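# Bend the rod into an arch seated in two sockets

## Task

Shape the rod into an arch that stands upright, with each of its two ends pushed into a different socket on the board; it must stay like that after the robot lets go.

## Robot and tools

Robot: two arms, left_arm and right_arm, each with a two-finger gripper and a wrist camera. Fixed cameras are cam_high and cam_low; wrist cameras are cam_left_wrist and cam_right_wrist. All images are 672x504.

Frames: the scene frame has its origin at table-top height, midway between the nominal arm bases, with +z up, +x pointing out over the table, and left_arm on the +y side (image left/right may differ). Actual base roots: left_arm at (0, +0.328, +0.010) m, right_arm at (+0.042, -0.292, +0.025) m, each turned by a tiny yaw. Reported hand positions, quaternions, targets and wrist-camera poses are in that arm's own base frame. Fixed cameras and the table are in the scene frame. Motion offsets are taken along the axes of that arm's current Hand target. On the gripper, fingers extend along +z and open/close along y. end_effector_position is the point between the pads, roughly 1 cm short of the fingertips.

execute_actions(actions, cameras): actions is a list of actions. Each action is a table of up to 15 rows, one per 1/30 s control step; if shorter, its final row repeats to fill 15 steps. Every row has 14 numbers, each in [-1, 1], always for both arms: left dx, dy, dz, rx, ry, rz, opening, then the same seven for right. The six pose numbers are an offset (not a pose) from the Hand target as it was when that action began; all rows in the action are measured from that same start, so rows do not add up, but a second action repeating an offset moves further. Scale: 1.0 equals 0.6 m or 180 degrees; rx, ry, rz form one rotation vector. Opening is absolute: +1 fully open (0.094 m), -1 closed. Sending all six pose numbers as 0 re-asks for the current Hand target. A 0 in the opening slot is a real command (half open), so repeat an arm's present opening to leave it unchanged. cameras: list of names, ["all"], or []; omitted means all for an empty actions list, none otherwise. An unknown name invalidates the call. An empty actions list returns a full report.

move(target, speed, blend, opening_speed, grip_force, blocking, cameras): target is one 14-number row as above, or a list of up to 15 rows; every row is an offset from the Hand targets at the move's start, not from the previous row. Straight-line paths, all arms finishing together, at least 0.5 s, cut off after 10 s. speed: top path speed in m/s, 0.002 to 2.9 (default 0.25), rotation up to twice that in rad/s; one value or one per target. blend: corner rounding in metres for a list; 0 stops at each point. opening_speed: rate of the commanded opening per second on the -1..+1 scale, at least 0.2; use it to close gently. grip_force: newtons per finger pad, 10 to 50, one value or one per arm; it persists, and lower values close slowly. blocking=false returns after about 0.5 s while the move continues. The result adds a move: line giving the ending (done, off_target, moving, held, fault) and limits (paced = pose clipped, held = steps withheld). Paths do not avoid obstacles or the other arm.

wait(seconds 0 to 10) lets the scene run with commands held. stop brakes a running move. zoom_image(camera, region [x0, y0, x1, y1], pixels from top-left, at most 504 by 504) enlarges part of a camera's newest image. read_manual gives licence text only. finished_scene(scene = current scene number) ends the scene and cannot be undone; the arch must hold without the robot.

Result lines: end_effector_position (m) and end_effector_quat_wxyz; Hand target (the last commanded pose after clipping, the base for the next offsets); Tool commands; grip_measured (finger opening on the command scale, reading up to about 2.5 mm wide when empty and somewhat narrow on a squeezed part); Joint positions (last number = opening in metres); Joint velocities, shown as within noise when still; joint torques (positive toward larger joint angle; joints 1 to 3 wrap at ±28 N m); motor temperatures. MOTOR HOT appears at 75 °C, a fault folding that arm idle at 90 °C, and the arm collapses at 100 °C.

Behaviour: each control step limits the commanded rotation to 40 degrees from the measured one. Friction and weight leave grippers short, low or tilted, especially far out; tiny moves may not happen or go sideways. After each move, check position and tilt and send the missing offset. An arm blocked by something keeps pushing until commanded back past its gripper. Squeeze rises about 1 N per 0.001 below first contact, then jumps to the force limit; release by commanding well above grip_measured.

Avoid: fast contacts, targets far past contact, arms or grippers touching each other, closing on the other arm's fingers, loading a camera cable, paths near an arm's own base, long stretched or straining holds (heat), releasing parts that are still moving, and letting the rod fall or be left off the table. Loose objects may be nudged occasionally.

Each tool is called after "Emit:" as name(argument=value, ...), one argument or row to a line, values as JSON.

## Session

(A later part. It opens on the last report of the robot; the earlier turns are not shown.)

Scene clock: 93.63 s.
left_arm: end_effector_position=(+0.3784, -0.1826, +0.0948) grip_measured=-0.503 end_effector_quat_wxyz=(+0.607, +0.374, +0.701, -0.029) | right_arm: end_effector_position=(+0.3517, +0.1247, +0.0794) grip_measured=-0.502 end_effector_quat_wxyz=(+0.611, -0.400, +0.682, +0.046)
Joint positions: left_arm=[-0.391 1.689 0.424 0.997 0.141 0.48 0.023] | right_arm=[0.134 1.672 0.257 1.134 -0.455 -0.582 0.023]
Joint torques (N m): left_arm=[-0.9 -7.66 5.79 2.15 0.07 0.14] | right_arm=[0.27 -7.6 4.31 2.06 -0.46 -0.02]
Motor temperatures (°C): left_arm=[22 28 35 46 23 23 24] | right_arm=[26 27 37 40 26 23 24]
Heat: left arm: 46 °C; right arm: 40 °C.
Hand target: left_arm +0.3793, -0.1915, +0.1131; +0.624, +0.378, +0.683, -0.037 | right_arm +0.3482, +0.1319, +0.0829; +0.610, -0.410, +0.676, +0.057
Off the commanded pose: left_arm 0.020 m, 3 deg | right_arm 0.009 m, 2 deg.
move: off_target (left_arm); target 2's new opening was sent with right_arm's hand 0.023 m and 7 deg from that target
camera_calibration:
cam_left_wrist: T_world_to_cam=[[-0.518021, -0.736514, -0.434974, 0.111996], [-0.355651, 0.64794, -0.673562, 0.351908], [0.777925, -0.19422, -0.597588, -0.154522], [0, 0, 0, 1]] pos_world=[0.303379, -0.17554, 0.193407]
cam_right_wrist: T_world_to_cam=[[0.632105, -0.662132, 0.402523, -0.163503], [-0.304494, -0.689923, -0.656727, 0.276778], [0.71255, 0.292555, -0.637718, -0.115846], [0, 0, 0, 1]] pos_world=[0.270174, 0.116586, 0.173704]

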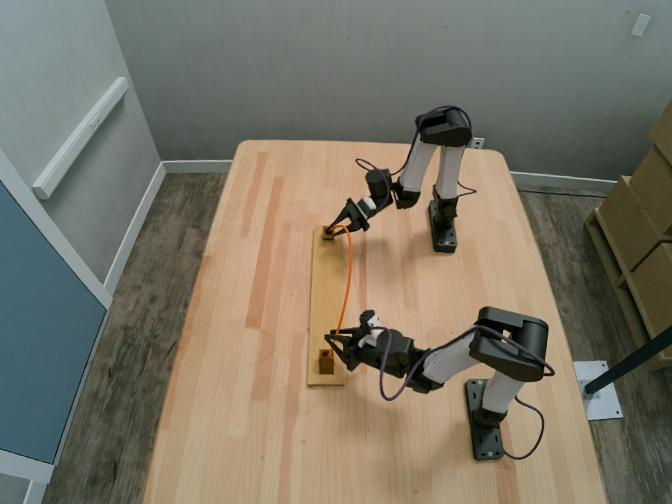

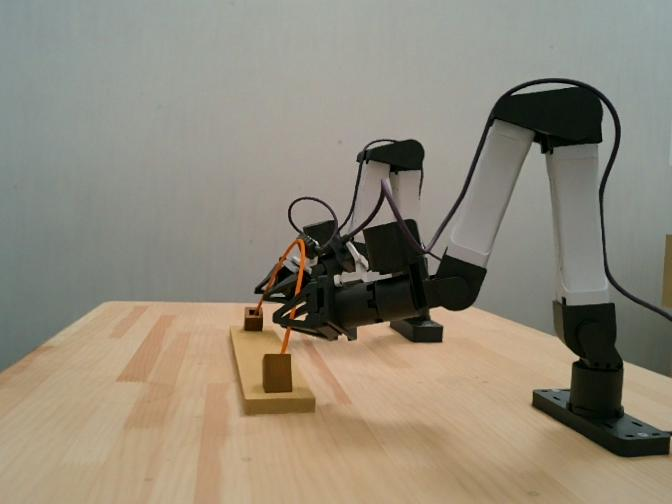

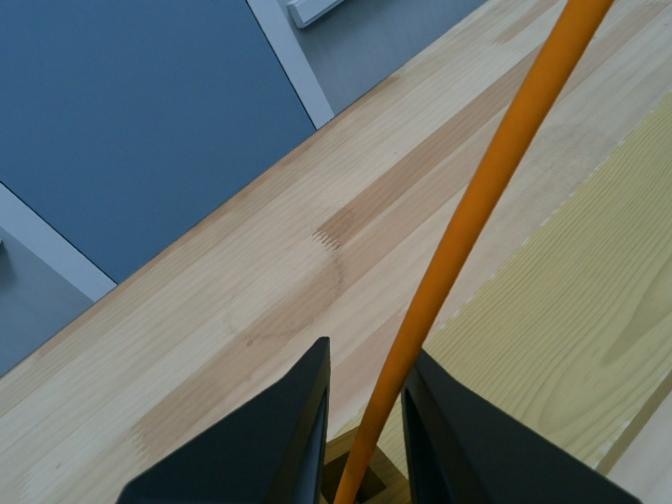

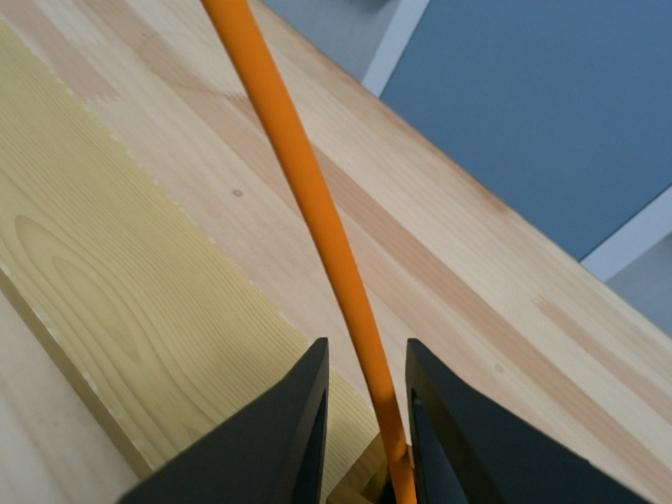

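Emit:
move(
  target=[0, 0, 0, 0, 0, 0, -1, 0, 0, 0, 0, 0, 0, -1],
  cameras=["all"],
  speed=0.05,
  opening_speed=0.4,
)

Emit:
zoom_image(
  camera="cam_high",
  region=[280, 210, 380, 400],
)

Emit:
zoom_image(
  camera="cam_low",
  region=[210, 200, 320, 420],
)

Scene clock: 106.77 s.
left_arm: end_effector_position=(+0.3786, -0.1823, +0.0973) grip_measured=-0.866 end_effector_quat_wxyz=(+0.609, +0.380, +0.696, -0.023) | right_arm: end_effector_position=(+0.3522, +0.1245, +0.0826) grip_measured=-0.907 end_effector_quat_wxyz=(+0.615, -0.408, +0.674, +0.036)
Joint positions: left_arm=[-0.39 1.682 0.424 0.997 0.142 0.5 0.006] | right_arm=[0.134 1.663 0.257 1.134 -0.453 -0.608 0.004]
Joint torques (N m): left_arm=[-0.9 -7.12 5.83 2.14 0.05 -0.04] | right_arm=[0.28 -6.67 4.36 2.06 -0.47 0.28]
Heat: left arm: 44 °C; right arm: 39 °C.
Hand target: left_arm +0.3793, -0.1915, +0.1131; +0.624, +0.378, +0.683, -0.037 | right_arm +0.3482, +0.1319, +0.0829; +0.610, -0.410, +0.676, +0.057
Off the commanded pose: left_arm 0.018 m, 3 deg | right_arm 0.008 m, 3 deg.
move: off_target (left_arm, right_arm)
camera_calibration:
cam_left_wrist: T_world_to_cam=[[-0.514972, -0.727726, -0.45301, 0.115587], [-0.341969, 0.659007, -0.669901, 0.349995], [0.786041, -0.190065, -0.58823, -0.156413], [0, 0, 0, 1]] pos_world=[0.302159, -0.176262, 0.194817]
cam_right_wrist: T_world_to_cam=[[0.625548, -0.650719, 0.430411, -0.166658], [-0.285691, -0.704414, -0.649756, 0.273455], [0.725996, 0.283489, -0.626549, -0.118582], [0, 0, 0, 1]] pos_world=[0.268466, 0.117795, 0.175113]

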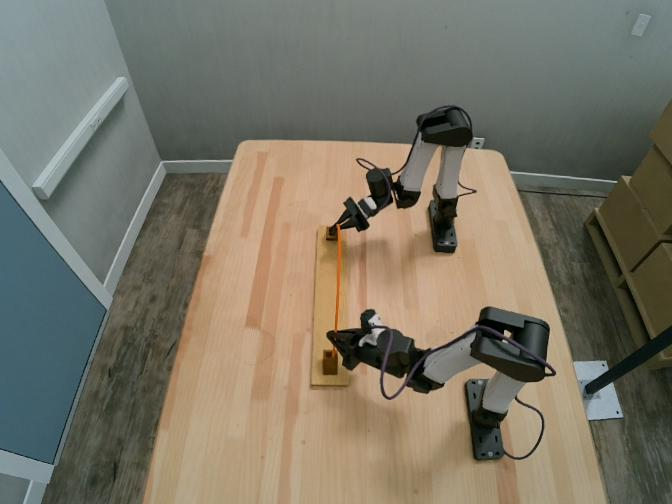

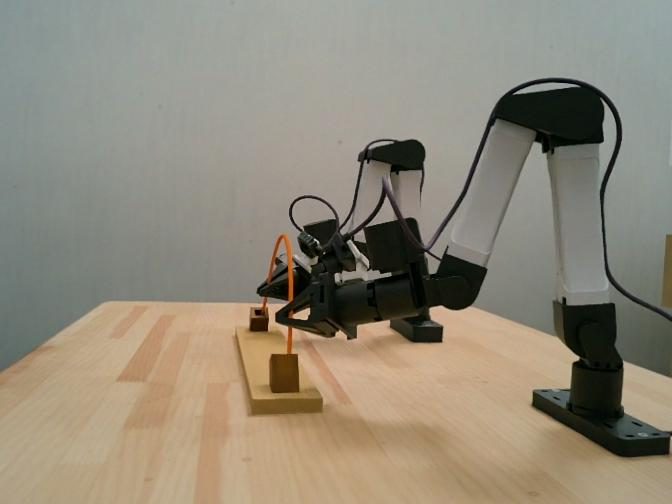

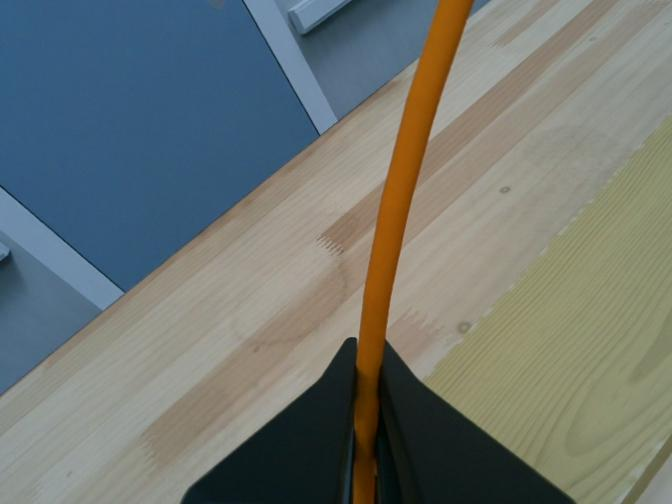

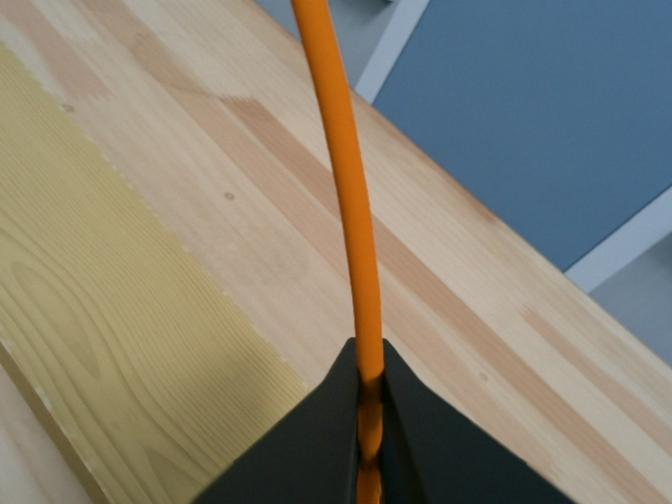

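Scaled by 2.653 from the camera's 672x504 image, which has a finer 960x720 frame.

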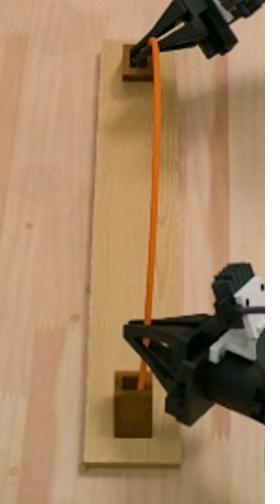

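Scaled by 2.291 from the camera's 672x504 image, which has a finer 960x720 frame.

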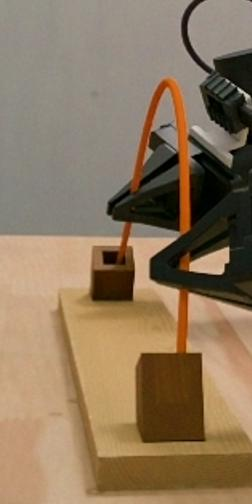

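Emit:
move(
  target=[0.0006, 0.0056, 0.0082, 0.0182, 0.0272, -0.0211, -1, 0.0008, -0.0062, 0.0078, -0.019, 0.0268, 0.0209, -1],
  cameras=["all"],
  speed=0.05,
)

Emit:
zoom_image(
  camera="cam_high",
  region=[280, 210, 380, 400],
)

Emit:
zoom_image(
  camera="cam_low",
  region=[210, 200, 320, 420],
)

Scene clock: 117.07 s.
left_arm: end_effector_position=(+0.3836, -0.1835, +0.0961) grip_measured=-0.866 end_effector_quat_wxyz=(+0.571, +0.381, +0.726, -0.033) | right_arm: end_effector_position=(+0.3569, +0.1251, +0.0822) grip_measured=-0.907 end_effector_quat_wxyz=(+0.577, -0.410, +0.704, +0.052)
Joint positions: left_arm=[-0.387 1.624 0.499 0.77 0.146 0.479 0.006] | right_arm=[0.134 1.563 0.331 0.859 -0.453 -0.608 0.004]
Joint torques (N m): left_arm=[0.13 -7.58 7.16 1.89 0.34 -0.25] | right_arm=[-0.21 -6.82 6.39 1.68 -0.59 0.41]
Heat: left arm: 44 °C; right arm: 38 °C.
Hand target: left_arm +0.3852, -0.1915, +0.1131; +0.581, +0.374, +0.720, -0.061 | right_arm +0.3542, +0.1320, +0.0829; +0.566, -0.408, +0.712, +0.080
Off the commanded pose: left_arm 0.019 m, 3 deg | right_arm 0.007 m, 4 deg.
move: off_target (left_arm, right_arm)
camera_calibration:
cam_left_wrist: T_world_to_cam=[[-0.552448, -0.723879, -0.41328, 0.127999], [-0.409345, 0.66751, -0.621986, 0.374527], [0.726111, -0.174441, -0.665081, -0.128012], [0, 0, 0, 1]] pos_world=[0.316975, -0.179675, 0.200711]
cam_right_wrist: T_world_to_cam=[[0.665905, -0.645273, 0.374424, -0.17952], [-0.348843, -0.712955, -0.608279, 0.295274], [0.659453, 0.274441, -0.69986, -0.0915487], [0, 0, 0, 1]] pos_world=[0.28292, 0.119802, 0.182754]

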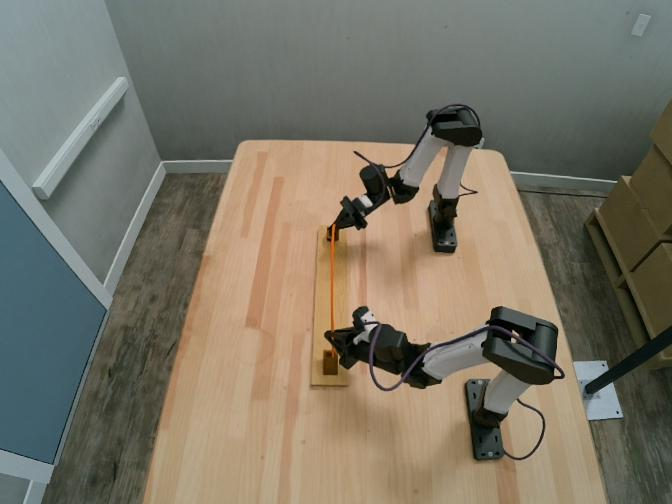

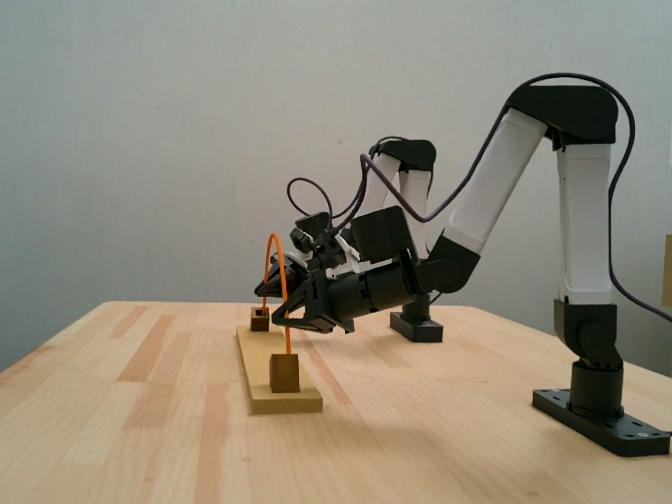

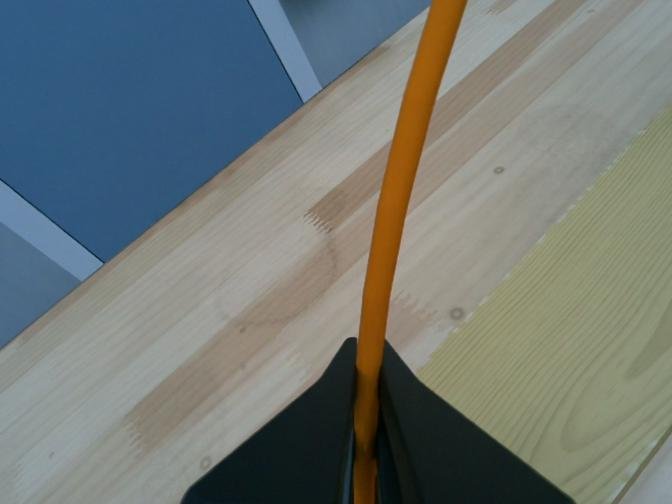

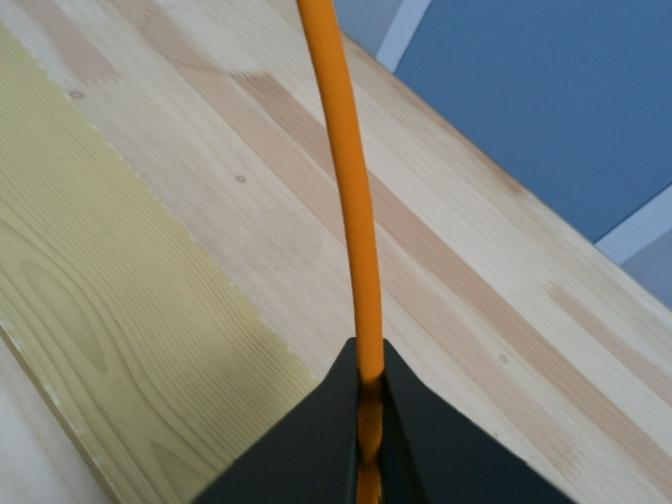

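Scaled by 2.653 from the camera's 672x504 image, which has a finer 960x720 frame.

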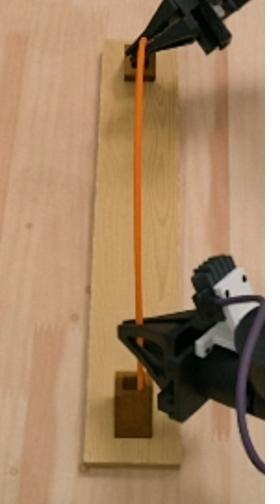

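Scaled by 2.291 from the camera's 672x504 image, which has a finer 960x720 frame.

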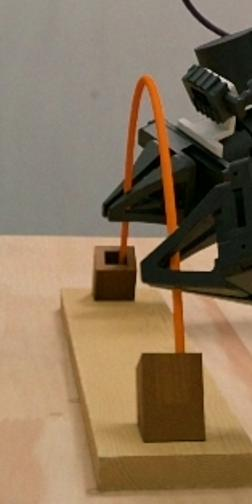

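Emit:
move(
  target=[0, 0, 0, 0, 0, 0, -0.55, 0, 0, 0, 0, 0, 0, -0.55],
  cameras=["all"],
  speed=0.05,
  opening_speed=0.25,
)

Emit:
zoom_image(
  camera="cam_high",
  region=[280, 210, 380, 400],
)

Emit:
zoom_image(
  camera="cam_low",
  region=[210, 200, 320, 420],
)

Scene clock: 121.37 s.
left_arm: end_effector_position=(+0.3807, -0.1865, +0.0939) grip_measured=-0.553 end_effector_quat_wxyz=(+0.566, +0.378, +0.731, -0.052) | right_arm: end_effector_position=(+0.3532, +0.1261, +0.0753) grip_measured=-0.552 end_effector_quat_wxyz=(+0.564, -0.408, +0.715, +0.064)
Joint positions: left_arm=[-0.385 1.624 0.499 0.759 0.172 0.451 0.021] | right_arm=[0.134 1.563 0.331 0.825 -0.462 -0.596 0.021]
Joint torques (N m): left_arm=[0.12 -7.61 7.23 1.97 0.09 0.01] | right_arm=[-0.25 -6.89 6.63 1.98 -0.53 0.25]
Heat: left arm: 43 °C; right arm: 38 °C.
Hand target: left_arm +0.3852, -0.1915, +0.1131; +0.581, +0.374, +0.720, -0.061 | right_arm +0.3542, +0.1320, +0.0829; +0.566, -0.408, +0.712, +0.080
Off the commanded pose: left_arm 0.020 m, 2 deg | right_arm 0.010 m, 2 deg.
move: off_target (left_arm)
camera_calibration:
cam_left_wrist: T_world_to_cam=[[-0.57276, -0.726905, -0.378886, 0.127289], [-0.417505, 0.656457, -0.628295, 0.375545], [0.705433, -0.201675, -0.679479, -0.123756], [0, 0, 0, 1]] pos_world=[0.317, -0.17896, 0.200092]
cam_right_wrist: T_world_to_cam=[[0.683309, -0.645289, 0.3416, -0.177469], [-0.37028, -0.709502, -0.599583, 0.296892], [0.62927, 0.283213, -0.723747, -0.0828688], [0, 0, 0, 1]] pos_world=[0.283346, 0.119596, 0.178658]

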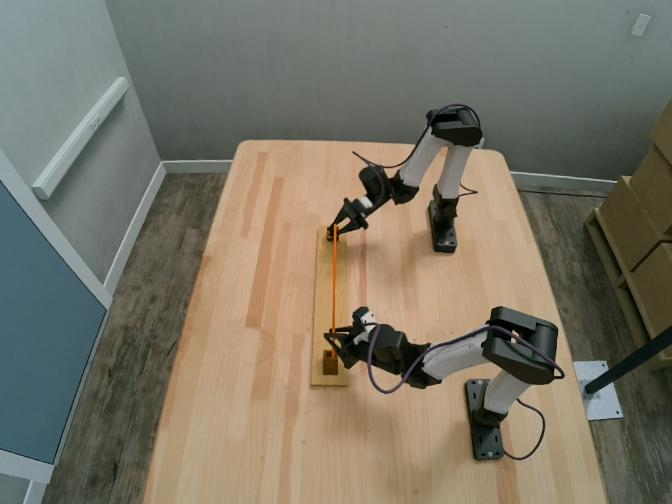

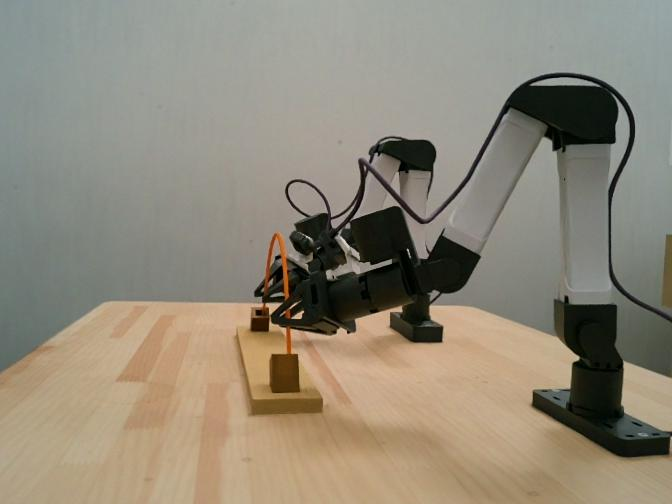

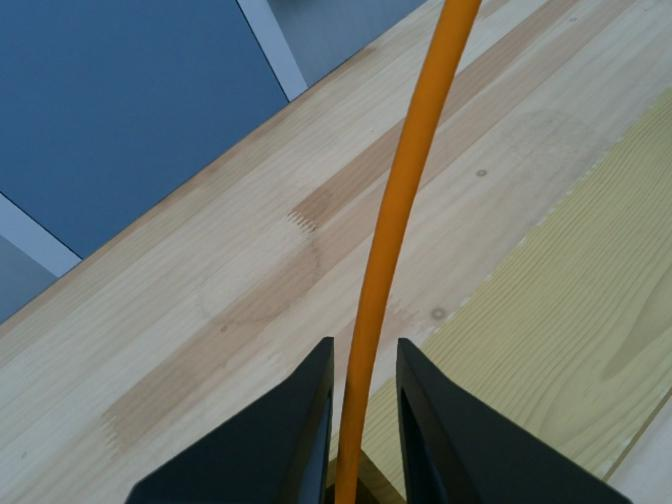

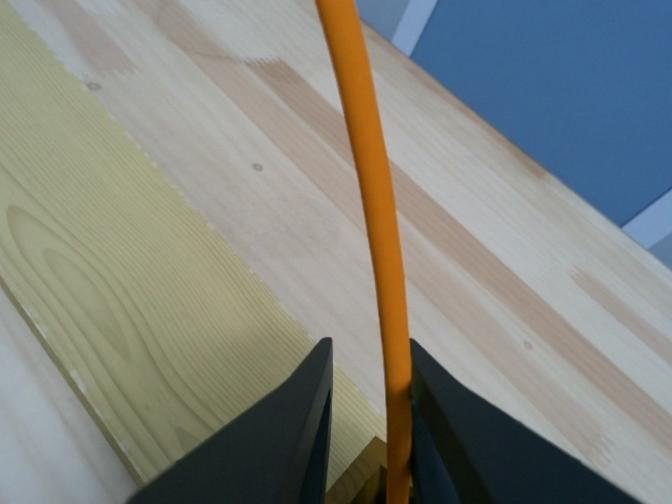

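Scaled by 2.653 from the camera's 672x504 image, which has a finer 960x720 frame.

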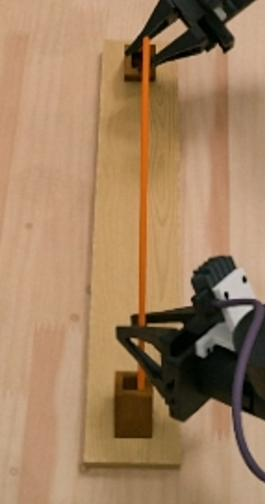

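Scaled by 2.291 from the camera's 672x504 image, which has a finer 960x720 frame.

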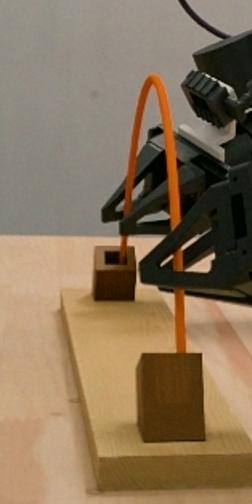

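Emit:
move(
  target=[
    [0, 0, 0, 0, 0, 0, 0.1, 0, 0, 0, 0, 0, 0, 0.1],
    [-0.05, 0, -0.0833, 0, 0, 0, 0.1, -0.05, 0, -0.0833, 0, 0, 0, 0.1],
    [-0.0823, 0.0577, -0.1926, 0, 0, 0, 0.1, -0.0805, -0.05, -0.1971, 0, 0, 0, 0.1],
  ],
  cameras=["all"],
  speed=[0.05, 0.06, 0.12],
  blend=[0, 0.01, 0],
  opening_speed=0.5,
)

Emit:
zoom_image(
  camera="cam_low",
  region=[210, 200, 320, 420],
)

Scene clock: 130.07 s.
left_arm: end_effector_position=(+0.3155, -0.1279, +0.1887) grip_measured=+0.097 end_effector_quat_wxyz=(+0.570, +0.368, +0.732, -0.060) | right_arm: end_effector_position=(+0.2872, +0.0668, +0.1651) grip_measured=+0.098 end_effector_quat_wxyz=(+0.562, -0.401, +0.719, +0.075)
Joint positions: left_arm=[-0.218 0.952 0.499 0.082 0.331 0.487 0.052] | right_arm=[-0.192 0.864 0.423 -0.077 -0.764 -0.751 0.052]
Joint torques (N m): left_arm=[0.47 -2.44 9.62 1.94 0.15 0.23] | right_arm=[-1.11 -0.76 10.24 1.81 -0.68 -0.1]
Heat: left arm: 44 °C; right arm: 38 °C.
Hand target: left_arm +0.3170, -0.1296, +0.2054; +0.581, +0.374, +0.720, -0.061 | right_arm +0.2880, +0.0680, +0.1764; +0.566, -0.408, +0.712, +0.080
Off the commanded pose: left_arm 0.017 m, 2 deg | right_arm 0.011 m, 1 deg.
move: off_target (left_arm, right_arm)
camera_calibration:
cam_left_wrist: T_world_to_cam=[[-0.569599, -0.739874, -0.357972, 0.16184], [-0.42379, 0.637545, -0.643381, 0.371817], [0.704244, -0.214765, -0.676696, -0.0033364], [0, 0, 0, 1]] pos_world=[0.252106, -0.118025, 0.294896]
cam_right_wrist: T_world_to_cam=[[0.689518, -0.652384, 0.31458, -0.198182], [-0.38205, -0.696617, -0.607259, 0.288013], [0.615307, 0.298531, -0.729573, 0.0444148], [0, 0, 0, 1]] pos_world=[0.219357, 0.0580844, 0.269646]

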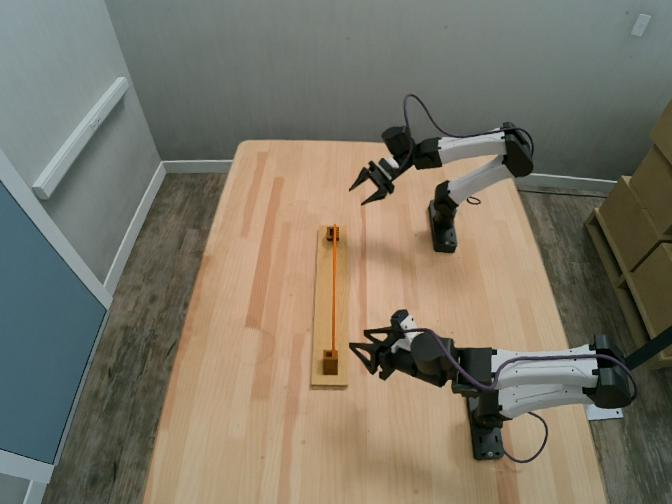

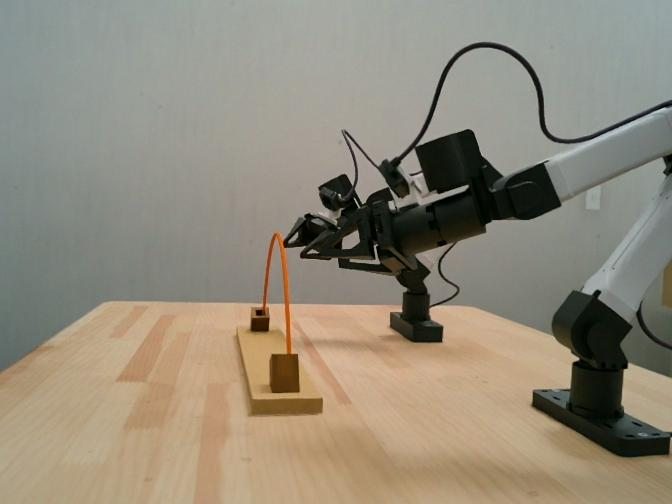

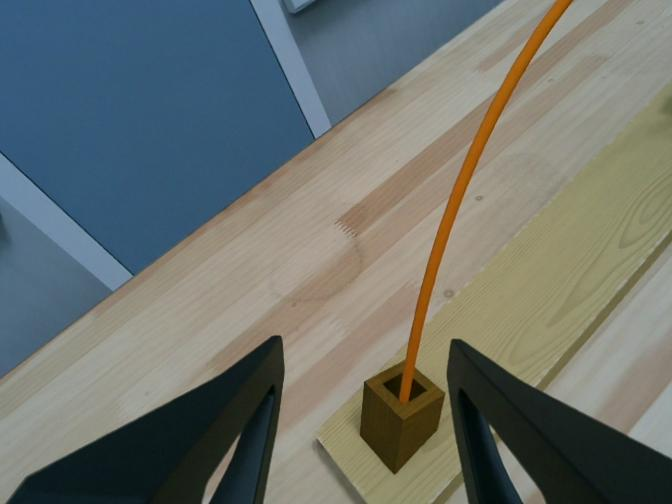

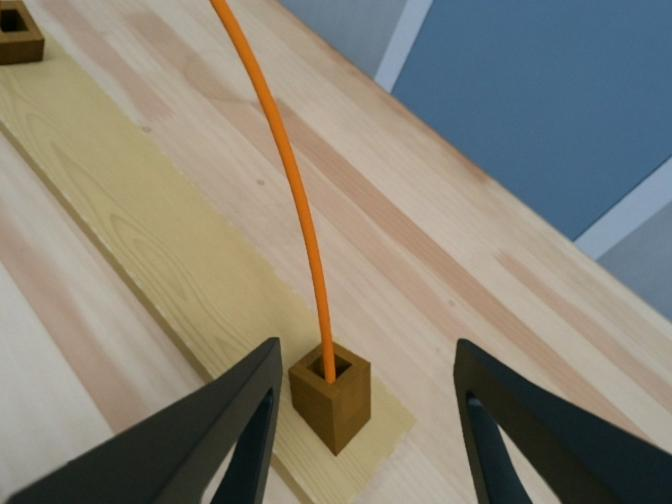

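Scaled by 2.291 from the camera's 672x504 image, which has a finer 960x720 frame.

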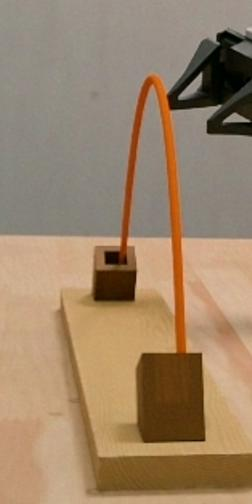

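Emit:
finished_scene(
  scene=2,
)

The scene is finished: the task was done.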